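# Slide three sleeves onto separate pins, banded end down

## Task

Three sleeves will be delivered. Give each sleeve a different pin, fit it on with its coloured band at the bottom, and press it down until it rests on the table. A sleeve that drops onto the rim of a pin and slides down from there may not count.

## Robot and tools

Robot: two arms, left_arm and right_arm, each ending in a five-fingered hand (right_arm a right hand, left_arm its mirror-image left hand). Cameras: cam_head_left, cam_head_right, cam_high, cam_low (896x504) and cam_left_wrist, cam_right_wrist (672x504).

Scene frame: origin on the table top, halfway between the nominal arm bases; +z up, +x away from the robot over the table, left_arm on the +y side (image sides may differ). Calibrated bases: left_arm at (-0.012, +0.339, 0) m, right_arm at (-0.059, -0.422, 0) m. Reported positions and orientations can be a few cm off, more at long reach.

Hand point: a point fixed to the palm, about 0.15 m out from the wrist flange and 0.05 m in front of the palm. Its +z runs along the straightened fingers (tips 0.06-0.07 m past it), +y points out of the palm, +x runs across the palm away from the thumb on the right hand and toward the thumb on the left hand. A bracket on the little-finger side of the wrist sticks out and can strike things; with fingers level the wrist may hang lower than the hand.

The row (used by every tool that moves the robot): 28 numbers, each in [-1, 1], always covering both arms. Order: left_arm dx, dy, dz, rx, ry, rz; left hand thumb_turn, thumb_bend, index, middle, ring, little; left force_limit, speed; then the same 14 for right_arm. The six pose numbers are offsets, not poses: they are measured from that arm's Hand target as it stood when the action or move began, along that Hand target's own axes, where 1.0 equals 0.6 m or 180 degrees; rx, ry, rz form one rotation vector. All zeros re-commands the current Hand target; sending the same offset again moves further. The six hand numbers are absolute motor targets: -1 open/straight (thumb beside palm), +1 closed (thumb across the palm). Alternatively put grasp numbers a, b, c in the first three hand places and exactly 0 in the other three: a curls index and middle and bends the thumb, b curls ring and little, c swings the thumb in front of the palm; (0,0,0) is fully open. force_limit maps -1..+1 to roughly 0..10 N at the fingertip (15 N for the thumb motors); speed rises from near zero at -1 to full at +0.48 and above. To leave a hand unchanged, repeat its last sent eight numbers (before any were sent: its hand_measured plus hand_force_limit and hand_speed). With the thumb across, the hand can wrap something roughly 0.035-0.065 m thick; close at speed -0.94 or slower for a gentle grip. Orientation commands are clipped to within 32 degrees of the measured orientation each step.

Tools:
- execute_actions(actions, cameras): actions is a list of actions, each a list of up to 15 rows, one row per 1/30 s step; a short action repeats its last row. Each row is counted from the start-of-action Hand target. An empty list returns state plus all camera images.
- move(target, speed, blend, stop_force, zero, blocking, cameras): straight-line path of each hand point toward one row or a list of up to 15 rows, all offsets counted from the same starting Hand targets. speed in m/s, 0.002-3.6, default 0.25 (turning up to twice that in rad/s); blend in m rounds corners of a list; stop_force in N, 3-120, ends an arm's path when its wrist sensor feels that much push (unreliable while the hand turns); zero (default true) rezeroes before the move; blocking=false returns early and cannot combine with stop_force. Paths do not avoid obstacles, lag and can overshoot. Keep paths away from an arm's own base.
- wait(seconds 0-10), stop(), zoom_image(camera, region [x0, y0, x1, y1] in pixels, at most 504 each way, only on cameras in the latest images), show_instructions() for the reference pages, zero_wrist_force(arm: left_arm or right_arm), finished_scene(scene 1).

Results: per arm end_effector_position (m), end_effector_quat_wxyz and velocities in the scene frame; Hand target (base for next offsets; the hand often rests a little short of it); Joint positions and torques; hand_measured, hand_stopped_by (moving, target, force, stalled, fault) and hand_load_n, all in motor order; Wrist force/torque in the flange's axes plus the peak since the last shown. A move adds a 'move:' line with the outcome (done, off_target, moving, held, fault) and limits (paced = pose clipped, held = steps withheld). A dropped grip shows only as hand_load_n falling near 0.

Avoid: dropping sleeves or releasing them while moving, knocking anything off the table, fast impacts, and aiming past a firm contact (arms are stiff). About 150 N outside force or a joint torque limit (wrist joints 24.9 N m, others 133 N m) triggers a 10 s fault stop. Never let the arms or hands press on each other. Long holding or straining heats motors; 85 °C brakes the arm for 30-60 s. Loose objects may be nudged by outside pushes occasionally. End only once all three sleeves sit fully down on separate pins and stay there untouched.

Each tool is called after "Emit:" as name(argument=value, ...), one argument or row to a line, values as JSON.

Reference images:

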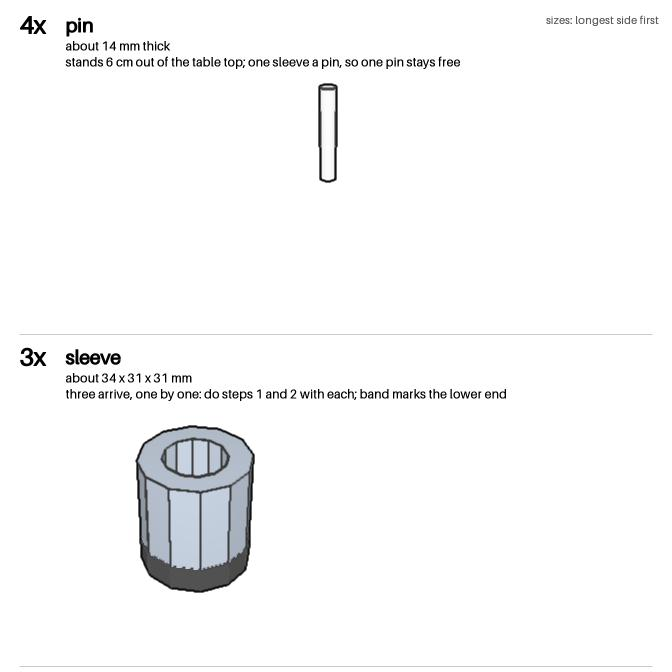

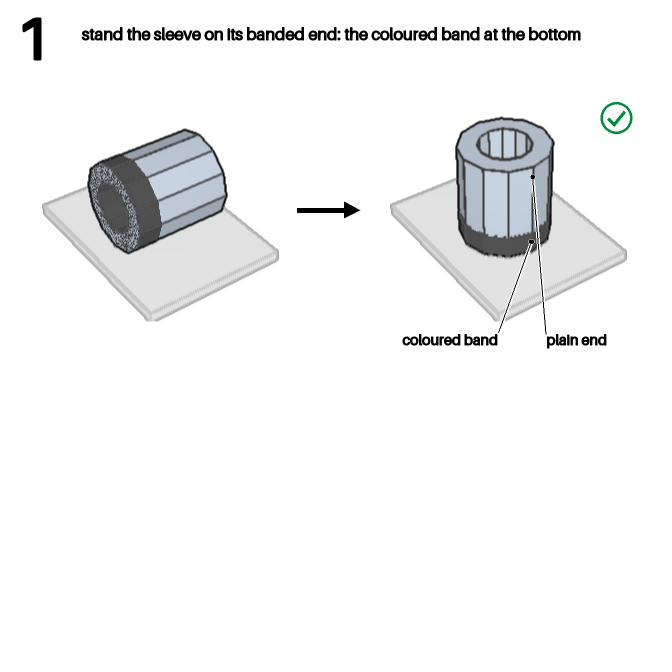

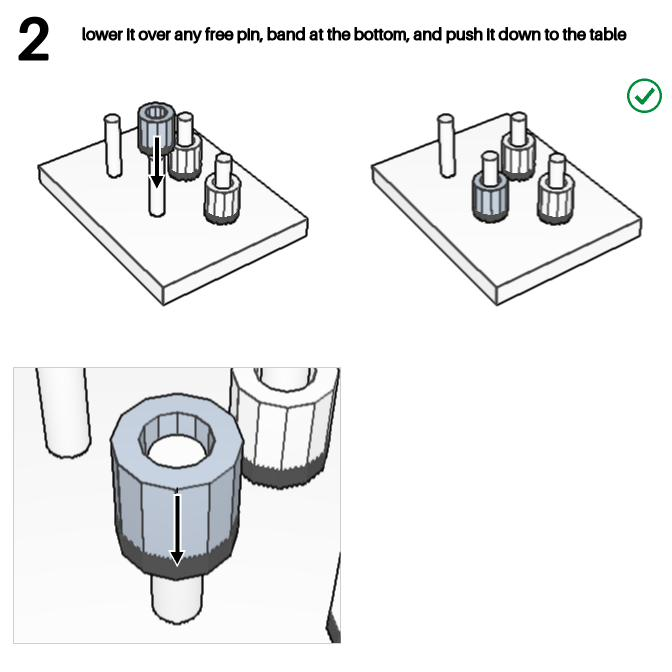

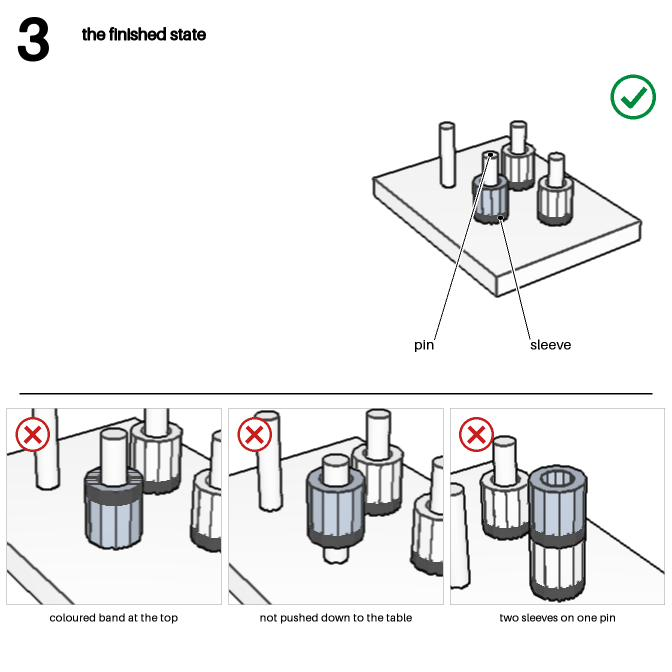

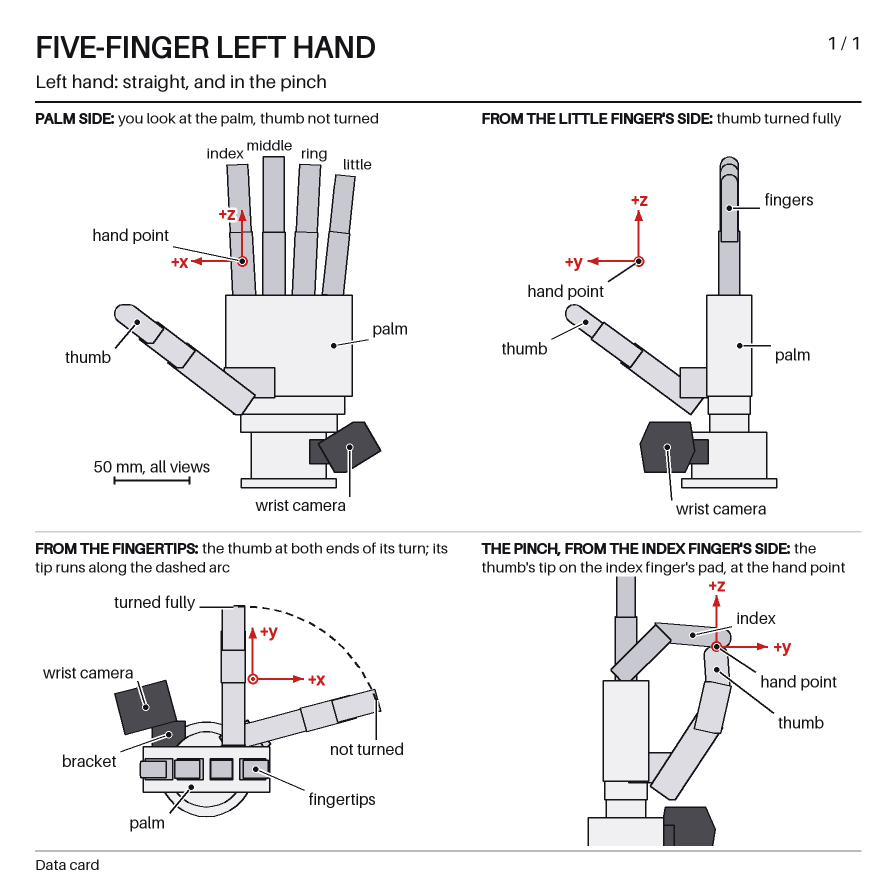

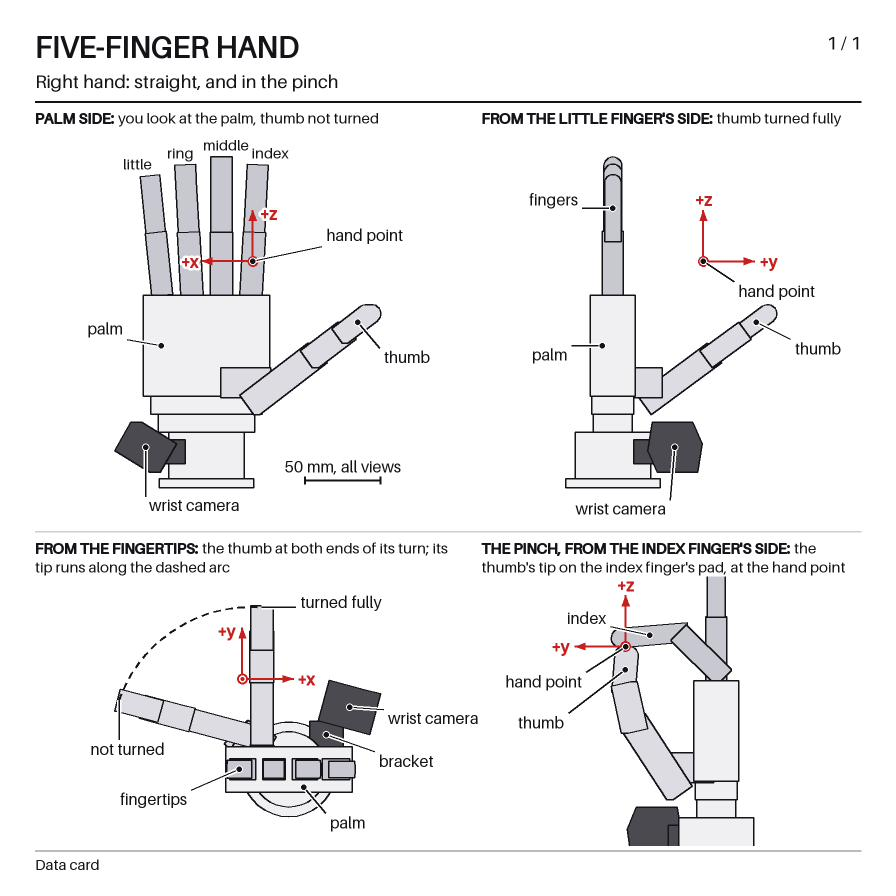

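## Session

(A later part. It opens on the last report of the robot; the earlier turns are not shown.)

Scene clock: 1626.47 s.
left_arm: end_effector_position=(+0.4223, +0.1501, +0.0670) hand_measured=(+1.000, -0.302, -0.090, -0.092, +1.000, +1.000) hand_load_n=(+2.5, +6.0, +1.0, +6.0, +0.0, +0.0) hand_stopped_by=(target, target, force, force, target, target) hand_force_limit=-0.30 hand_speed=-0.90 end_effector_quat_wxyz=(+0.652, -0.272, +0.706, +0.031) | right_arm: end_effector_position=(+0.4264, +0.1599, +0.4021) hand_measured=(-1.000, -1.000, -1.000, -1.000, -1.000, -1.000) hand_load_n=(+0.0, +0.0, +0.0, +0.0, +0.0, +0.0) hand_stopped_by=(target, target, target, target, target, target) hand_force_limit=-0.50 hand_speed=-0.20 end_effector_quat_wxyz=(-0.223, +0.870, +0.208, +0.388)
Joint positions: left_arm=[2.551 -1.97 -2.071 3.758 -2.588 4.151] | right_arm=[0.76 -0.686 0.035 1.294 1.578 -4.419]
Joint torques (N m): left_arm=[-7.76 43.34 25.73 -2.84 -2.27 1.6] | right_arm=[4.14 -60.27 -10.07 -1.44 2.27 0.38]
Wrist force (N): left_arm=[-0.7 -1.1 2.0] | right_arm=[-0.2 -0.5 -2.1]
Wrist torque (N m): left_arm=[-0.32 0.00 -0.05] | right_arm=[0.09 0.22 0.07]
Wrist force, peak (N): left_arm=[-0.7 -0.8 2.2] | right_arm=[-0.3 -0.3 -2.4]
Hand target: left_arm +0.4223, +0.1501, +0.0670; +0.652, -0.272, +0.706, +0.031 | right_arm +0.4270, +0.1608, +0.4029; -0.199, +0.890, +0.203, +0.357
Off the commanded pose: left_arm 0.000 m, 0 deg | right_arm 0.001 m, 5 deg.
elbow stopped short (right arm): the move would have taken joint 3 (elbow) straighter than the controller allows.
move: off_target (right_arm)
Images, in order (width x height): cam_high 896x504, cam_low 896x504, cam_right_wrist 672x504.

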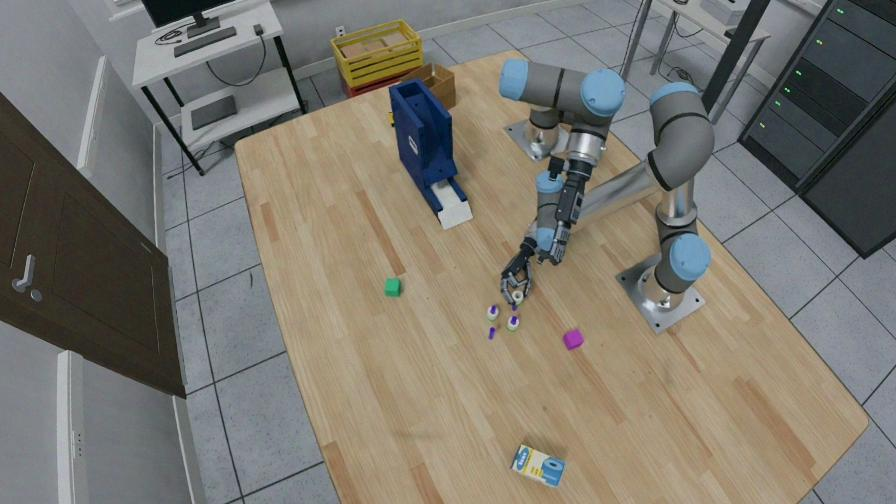

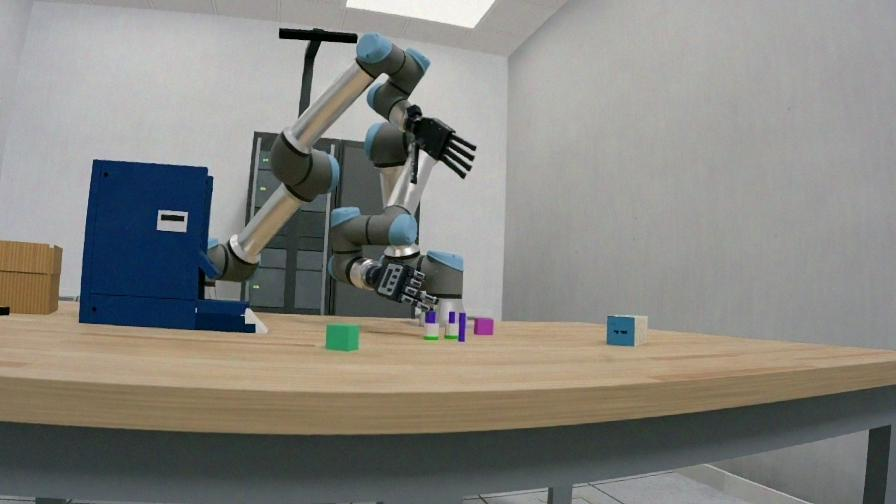

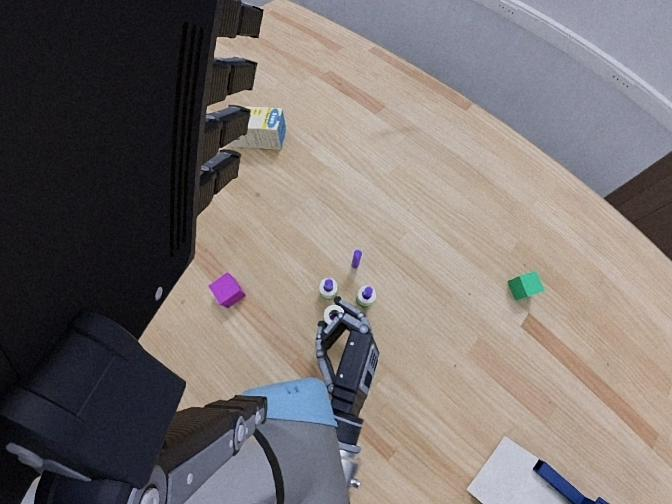

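Emit:
move(
  target=[0.0893,0.0295,0.0138,0,0,0,1,-0.3,0.2,0.25,1,1,-0.3,-0.9,0,0,0,0,0,0,-1,-1,-1,-1,-1,-1,-0.5,-0.2],
  speed=0.03,
  stop_force=4,
  cameras=["cam_low","cam_right_wrist","cam_high"],
)

Emit:
zoom_image(
  camera="cam_low",
  region=[410, 295, 475, 345],
)

Emit:
zoom_image(
  camera="cam_high",
  region=[484, 282, 534, 342],
)

Scene clock: 1631.77 s.
left_arm: end_effector_position=(+0.4222, +0.1501, +0.0139) hand_measured=(+1.000, -0.302, -0.090, -0.092, +1.000, +1.000) hand_load_n=(+2.5, +5.5, +1.0, +6.0, +0.0, +0.0) hand_stopped_by=(target, target, force, force, target, target) hand_force_limit=-0.30 hand_speed=-0.90 end_effector_quat_wxyz=(+0.652, -0.272, +0.707, +0.031) | right_arm: end_effector_position=(+0.4264, +0.1599, +0.4021) hand_measured=(-1.000, -1.000, -1.000, -1.000, -1.000, -1.000) hand_load_n=(+0.0, +0.0, +0.0, +0.0, +0.0, +0.0) hand_stopped_by=(target, target, target, target, target, target) hand_force_limit=-0.50 hand_speed=-0.20 end_effector_quat_wxyz=(-0.223, +0.870, +0.208, +0.388)
Joint positions: left_arm=[2.551 -2.088 -2.092 3.897 -2.588 4.15] | right_arm=[0.76 -0.686 0.035 1.294 1.578 -4.419]
Joint torques (N m): left_arm=[2.45 22.27 22.35 2.59 1.27 -1.93] | right_arm=[4.21 -59.87 -10.25 -1.25 2.26 1.13]
Wrist force (N): left_arm=[-2.5 -2.5 1.8] | right_arm=[-0.7 -0.2 -2.0]
Wrist torque (N m): left_arm=[-0.32 -0.04 -0.04] | right_arm=[0.13 0.27 0.05]
Wrist force, peak (N): left_arm=[-18.4 -8.5 -2.9] | right_arm=[-0.6 -0.4 -2.3]
Hand target: left_arm +0.4222, +0.1501, +0.0138; +0.652, -0.272, +0.707, +0.031 (not the last commanded pose) | right_arm +0.4270, +0.1608, +0.4029; -0.199, +0.890, +0.203, +0.357
Off the commanded pose: left_arm 0.004 m, 0 deg | right_arm 0.001 m, 5 deg.
elbow stopped short (right arm): the move would have taken joint 3 (elbow) straighter than the controller allows.
move: contact (left_arm), off_target (right_arm)
Images, in order (width x height): cam_high 896x504, cam_low 896x504, cam_right_wrist 672x504.

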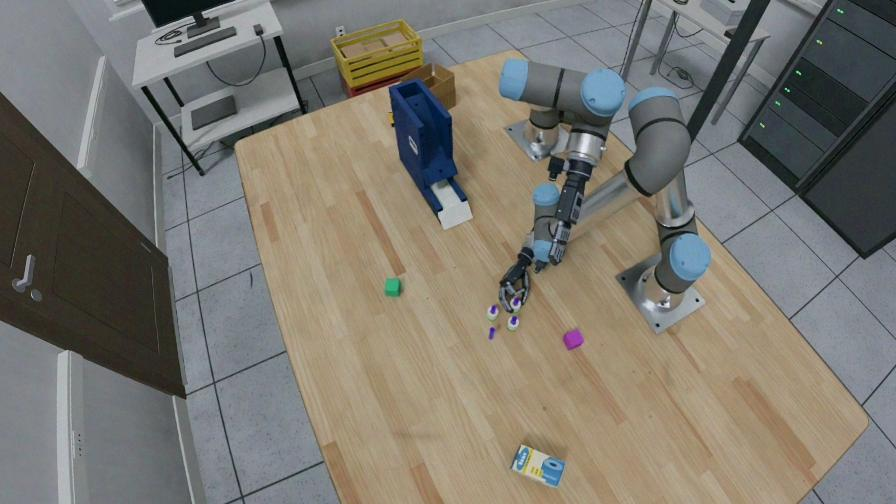

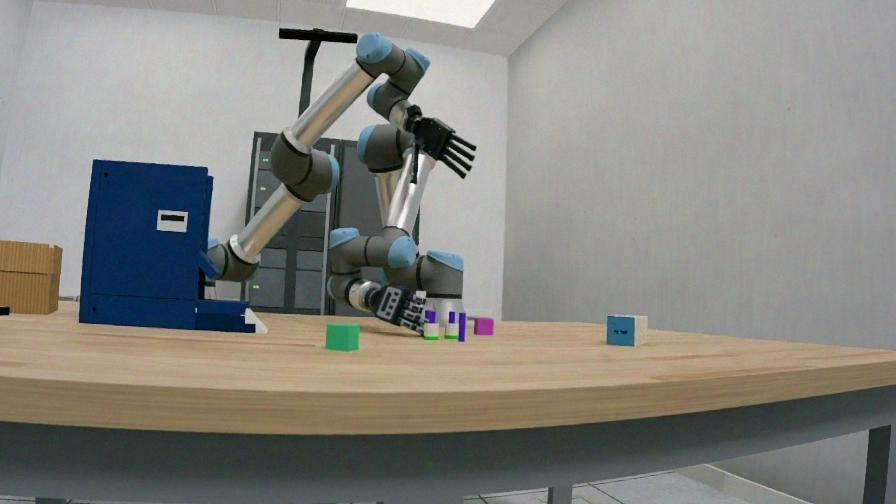

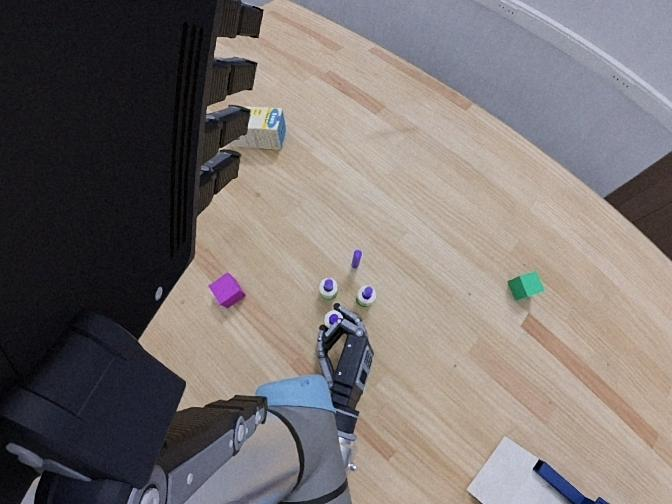

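Scaled by 7.754 from the camera's 896x504 image, which has a finer 1280x720 frame.

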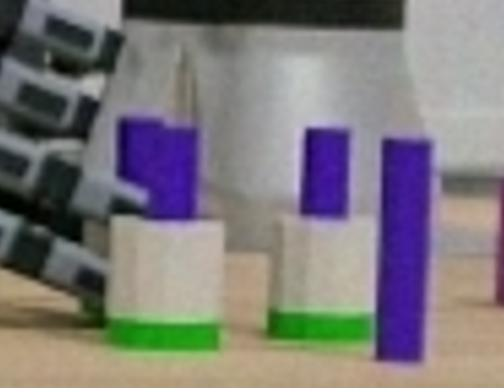

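Scaled by 8.400 from the camera's 896x504 image, which has a finer 1280x720 frame.

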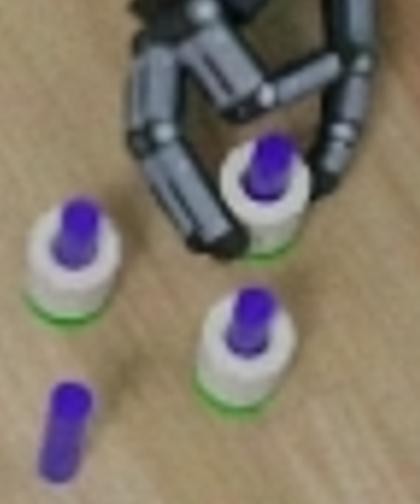

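Emit:
move(
  target=[0,0,0,0,0,0,1,-0.4,-0.38,-0.38,1,1,-0.3,-0.7,0,0,0,0,0,0,-1,-1,-1,-1,-1,-1,-0.5,-0.2],
  speed=0.05,
  cameras=["cam_low","cam_right_wrist","cam_high"],
)

Emit:
zoom_image(
  camera="cam_high",
  region=[484, 282, 534, 342],
)

Emit:
zoom_image(
  camera="cam_right_wrist",
  region=[300, 260, 400, 360],
)

Scene clock: 1634.77 s.
left_arm: end_effector_position=(+0.4222, +0.1501, +0.0138) hand_measured=(+1.000, -0.400, -0.380, -0.380, +1.000, +1.000) hand_load_n=(+0.0, +0.0, +0.0, +0.0, +0.5, +0.0) hand_stopped_by=(target, target, target, target, target, target) hand_force_limit=-0.30 hand_speed=-0.70 end_effector_quat_wxyz=(+0.652, -0.272, +0.707, +0.031) | right_arm: end_effector_position=(+0.4264, +0.1599, +0.4021) hand_measured=(-1.000, -1.000, -1.000, -1.000, -1.000, -1.000) hand_load_n=(+0.0, +0.0, +0.0, +0.0, +0.0, +0.0) hand_stopped_by=(target, target, target, target, target, target) hand_force_limit=-0.50 hand_speed=-0.20 end_effector_quat_wxyz=(-0.223, +0.870, +0.208, +0.388)
Joint positions: left_arm=[2.551 -2.088 -2.092 3.897 -2.588 4.15] | right_arm=[0.76 -0.686 0.035 1.294 1.578 -4.419]
Joint torques (N m): left_arm=[2.63 20.18 21.23 2.68 0.57 -1.54] | right_arm=[4.86 -58.85 -9.93 -1.27 2.21 1.5]
Wrist force (N): left_arm=[-0.9 -1.1 2.0] | right_arm=[-0.4 -0.1 -2.0]
Wrist torque (N m): left_arm=[-0.30 0.03 -0.04] | right_arm=[0.14 0.23 0.08]
Wrist force, peak (N): left_arm=[-3.6 -2.5 1.6] | right_arm=[-0.6 -0.5 -2.3]
Hand target: left_arm +0.4222, +0.1501, +0.0138; +0.652, -0.272, +0.707, +0.031 | right_arm +0.4270, +0.1608, +0.4029; -0.199, +0.890, +0.203, +0.357
Off the commanded pose: left_arm 0.000 m, 0 deg | right_arm 0.001 m, 5 deg.
elbow stopped short (right arm): the move would have taken joint 3 (elbow) straighter than the controller allows.
move: off_target (right_arm)
Images, in order (width x height): cam_high 896x504, cam_low 896x504, cam_right_wrist 672x504.

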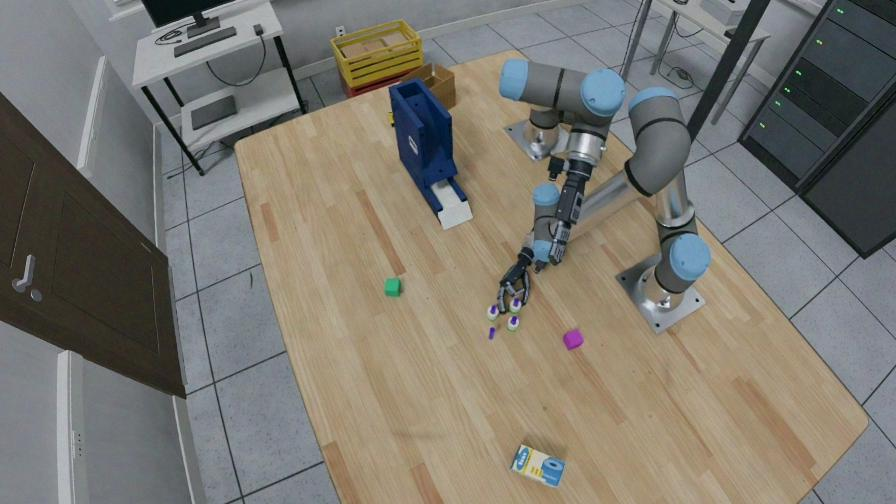

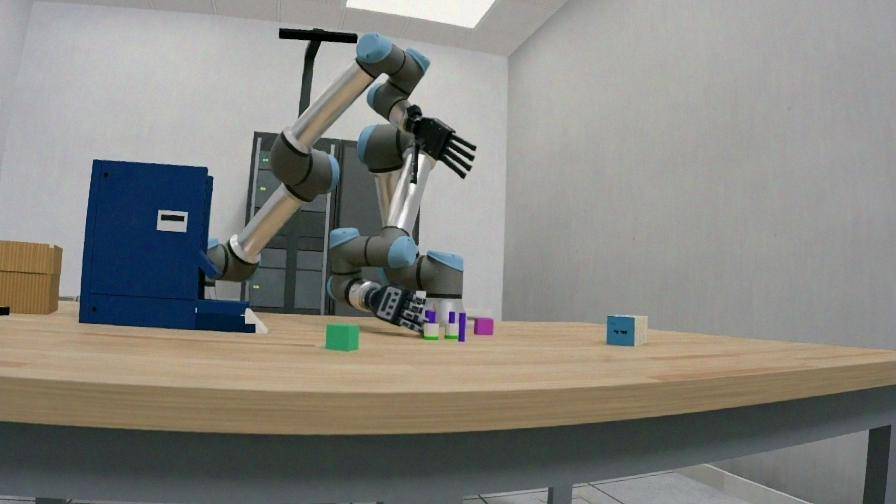

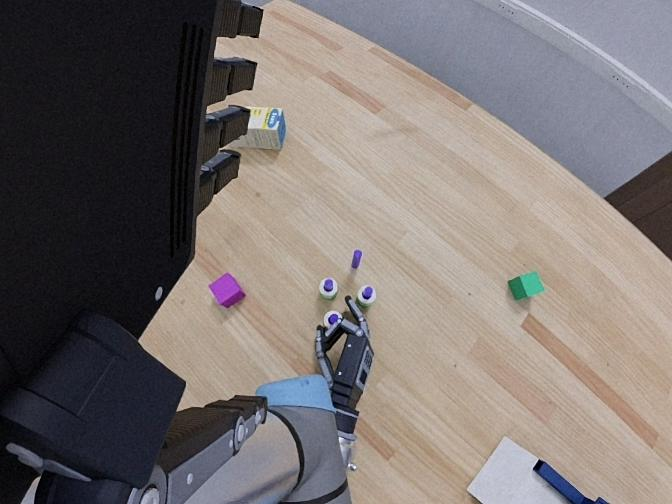

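Scaled by 8.400 from the camera's 896x504 image, which has a finer 1280x720 frame.

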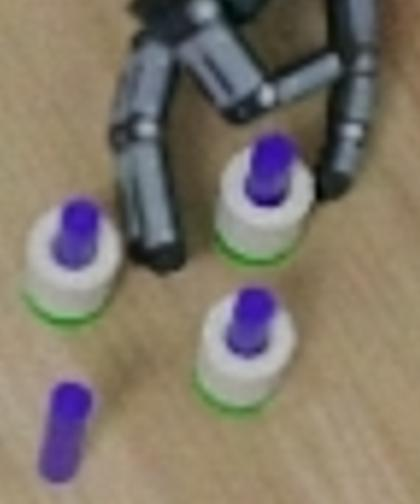

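Scaled by 5.040 from the camera's 672x504 image, which has a finer 960x720 frame.

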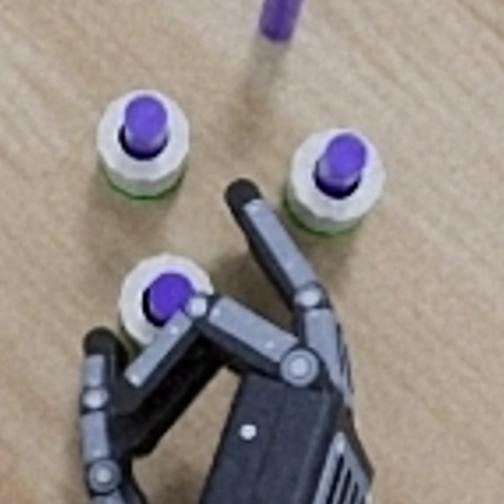

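Emit:
move(
  target=[
    [0,0,0,0,0,0,1,-0.4,-0.38,-0.38,1,1,-0.3,-0.7,0.0543,0.0875,-0.1443,0,0,0,-1,-1,-1,-1,-1,-1,-0.5,-0.2],
    [0,0,0,0,0,0,1,-0.4,-0.38,-0.38,1,1,-0.3,-0.7,0.0477,0.3263,-0.3442,0,0,0,-1,-1,-1,-1,-1,-1,-0.5,-0.2],
  ],
  speed=0.3,
  blend=[0.03,0],
)

Emit:
move(
  target=[-0.188,-0.062,-0.029,0,0,0,1,-0.4,-0.38,-0.38,1,1,-0.3,-0.7,0,0,0,0,0,0,-1,-1,-1,-1,-1,-1,-0.5,-0.2],
  speed=0.12,
  cameras=["cam_left_wrist","cam_high","cam_low","cam_right_wrist"],
)

Emit:
zoom_image(
  camera="cam_low",
  region=[415, 300, 475, 345],
)

Emit:
zoom_image(
  camera="cam_high",
  region=[484, 282, 534, 342],
)

Scene clock: 1640.27 s.
left_arm: end_effector_position=(+0.4222, +0.1501, +0.0138) hand_measured=(+1.000, -0.400, -0.380, -0.380, +1.000, +1.000) hand_load_n=(+0.0, +0.0, +0.0, +0.0, +0.0, +0.0) hand_stopped_by=(target, target, target, target, target, target) hand_force_limit=-0.30 hand_speed=-0.70 end_effector_quat_wxyz=(+0.652, -0.272, +0.707, +0.031) | right_arm: end_effector_position=(+0.4299, -0.1002, +0.5199) hand_measured=(-1.000, -1.000, -1.000, -1.000, -1.000, -1.000) hand_load_n=(+0.0, +0.0, +0.0, +0.0, +0.0, +0.0) hand_stopped_by=(target, target, target, target, target, target) hand_force_limit=-0.50 hand_speed=-0.20 end_effector_quat_wxyz=(-0.199, +0.890, +0.203, +0.356)
Joint positions: left_arm=[2.551 -2.088 -2.092 3.897 -2.588 4.15] | right_arm=[0.316 -1.183 0.535 1.422 1.268 -4.71]
Joint torques (N m): left_arm=[4.42 22.02 20.31 2.96 -1.71 -1.16] | right_arm=[-6.96 -44.39 -9.46 -0.55 -1.06 -1.67]
Wrist force (N): left_arm=[-0.7 -1.2 2.0] | right_arm=[-0.5 -0.2 -2.4]
Wrist torque (N m): left_arm=[-0.31 -0.02 -0.02] | right_arm=[0.11 0.26 -0.03]
Wrist force, peak (N): left_arm=[-1.0 -1.4 2.0] | right_arm=[-0.8 2.1 -3.7]
Hand target: left_arm +0.4222, +0.1501, +0.0138; +0.652, -0.272, +0.707, +0.031 | right_arm +0.4299, -0.1001, +0.5200; -0.199, +0.890, +0.203, +0.357
Off the commanded pose: left_arm 0.000 m, 0 deg | right_arm 0.000 m, 0 deg.
elbow stopped short (right arm): the move would have taken joint 3 (elbow) straighter than the controller allows.
move: done

Scene clock: 1641.73 s.
left_arm: end_effector_position=(+0.4224, +0.1503, +0.1339) hand_measured=(+1.000, -0.400, -0.380, -0.380, +1.000, +1.000) hand_load_n=(+0.0, +0.0, +0.0, +0.0, +0.0, +0.0) hand_stopped_by=(target, target, target, target, target, target) hand_force_limit=-0.30 hand_speed=-0.70 end_effector_quat_wxyz=(+0.652, -0.272, +0.706, +0.031) | right_arm: end_effector_position=(+0.4299, -0.1001, +0.5200) hand_measured=(-1.000, -1.000, -1.000, -1.000, -1.000, -1.000) hand_load_n=(+0.0, +0.0, +0.0, +0.0, +0.0, +0.0) hand_stopped_by=(target, target, target, target, target, target) hand_force_limit=-0.50 hand_speed=-0.20 end_effector_quat_wxyz=(-0.199, +0.890, +0.203, +0.357)
Joint positions: left_arm=[2.552 -1.842 -2.018 3.577 -2.587 4.151] | right_arm=[0.316 -1.183 0.535 1.421 1.268 -4.711]
Joint torques (N m): left_arm=[6.8 23.1 4.65 1.05 0.9 -1.25] | right_arm=[-7.92 -45.11 -9.87 -1.21 -2.72 -2.06]
Wrist force (N): left_arm=[-1.0 -0.8 1.9] | right_arm=[-0.3 0.2 -2.2]
Wrist torque (N m): left_arm=[-0.27 0.03 0.04] | right_arm=[0.15 0.24 -0.02]
Wrist force, peak (N): left_arm=[-1.9 -1.2 1.9] | right_arm=[-0.4 0.0 -2.4]
Hand target: left_arm +0.4223, +0.1503, +0.1339; +0.652, -0.272, +0.707, +0.031 | right_arm +0.4299, -0.1001, +0.5200; -0.199, +0.890, +0.203, +0.357
Off the commanded pose: left_arm 0.000 m, 0 deg | right_arm 0.000 m, 0 deg.
move: done
Images, in order (width x height): cam_high 896x504, cam_low 896x504, cam_left_wrist 672x504, cam_right_wrist 672x504.

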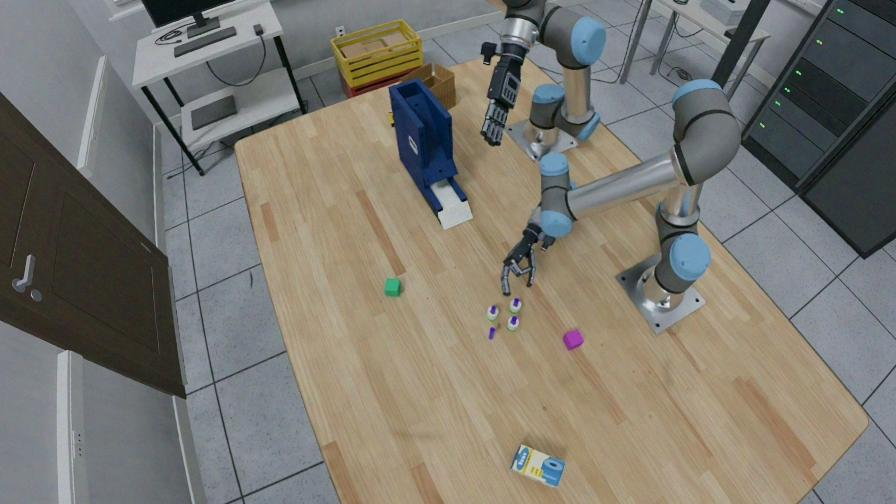

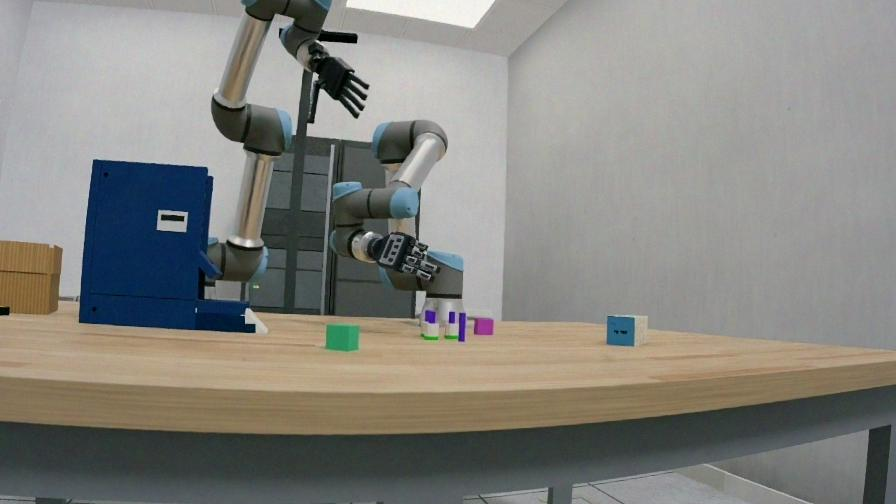

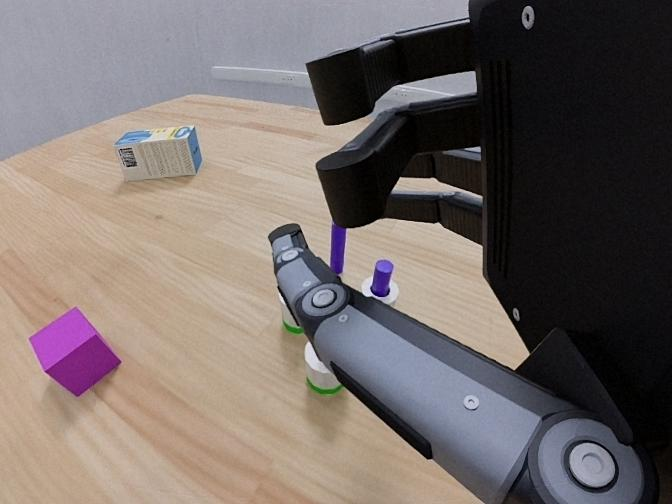

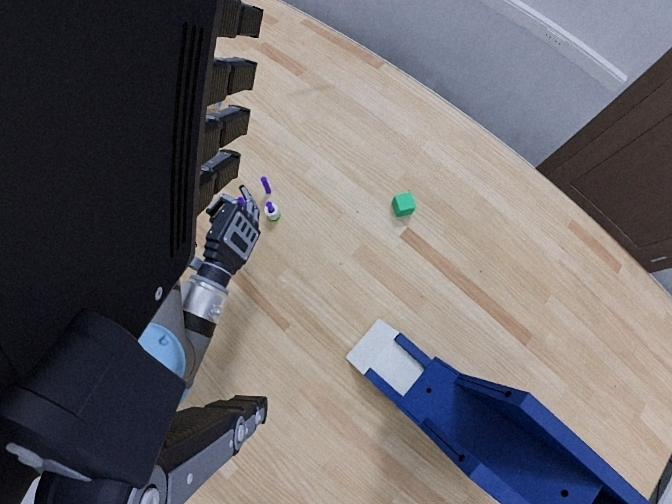

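Scaled by 8.400 from the camera's 896x504 image, which has a finer 1280x720 frame.

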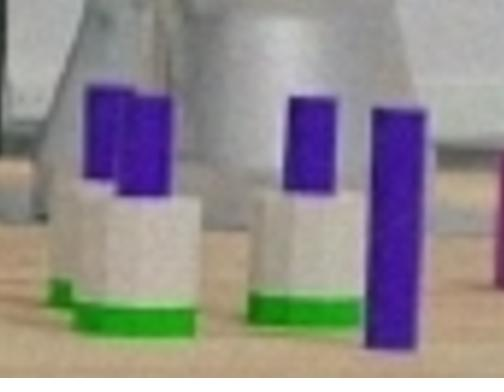

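Scaled by 8.400 from the camera's 896x504 image, which has a finer 1280x720 frame.

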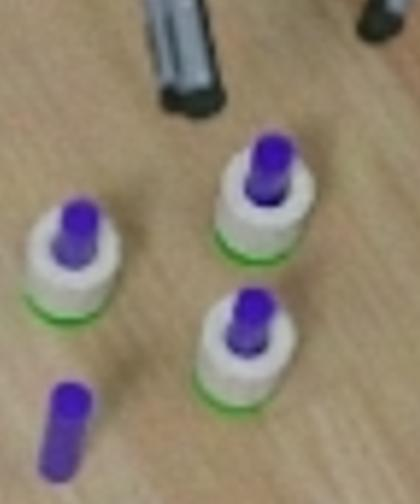

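Emit:
finished_scene(
  scene=1,
)

The scene is finished: the task was done.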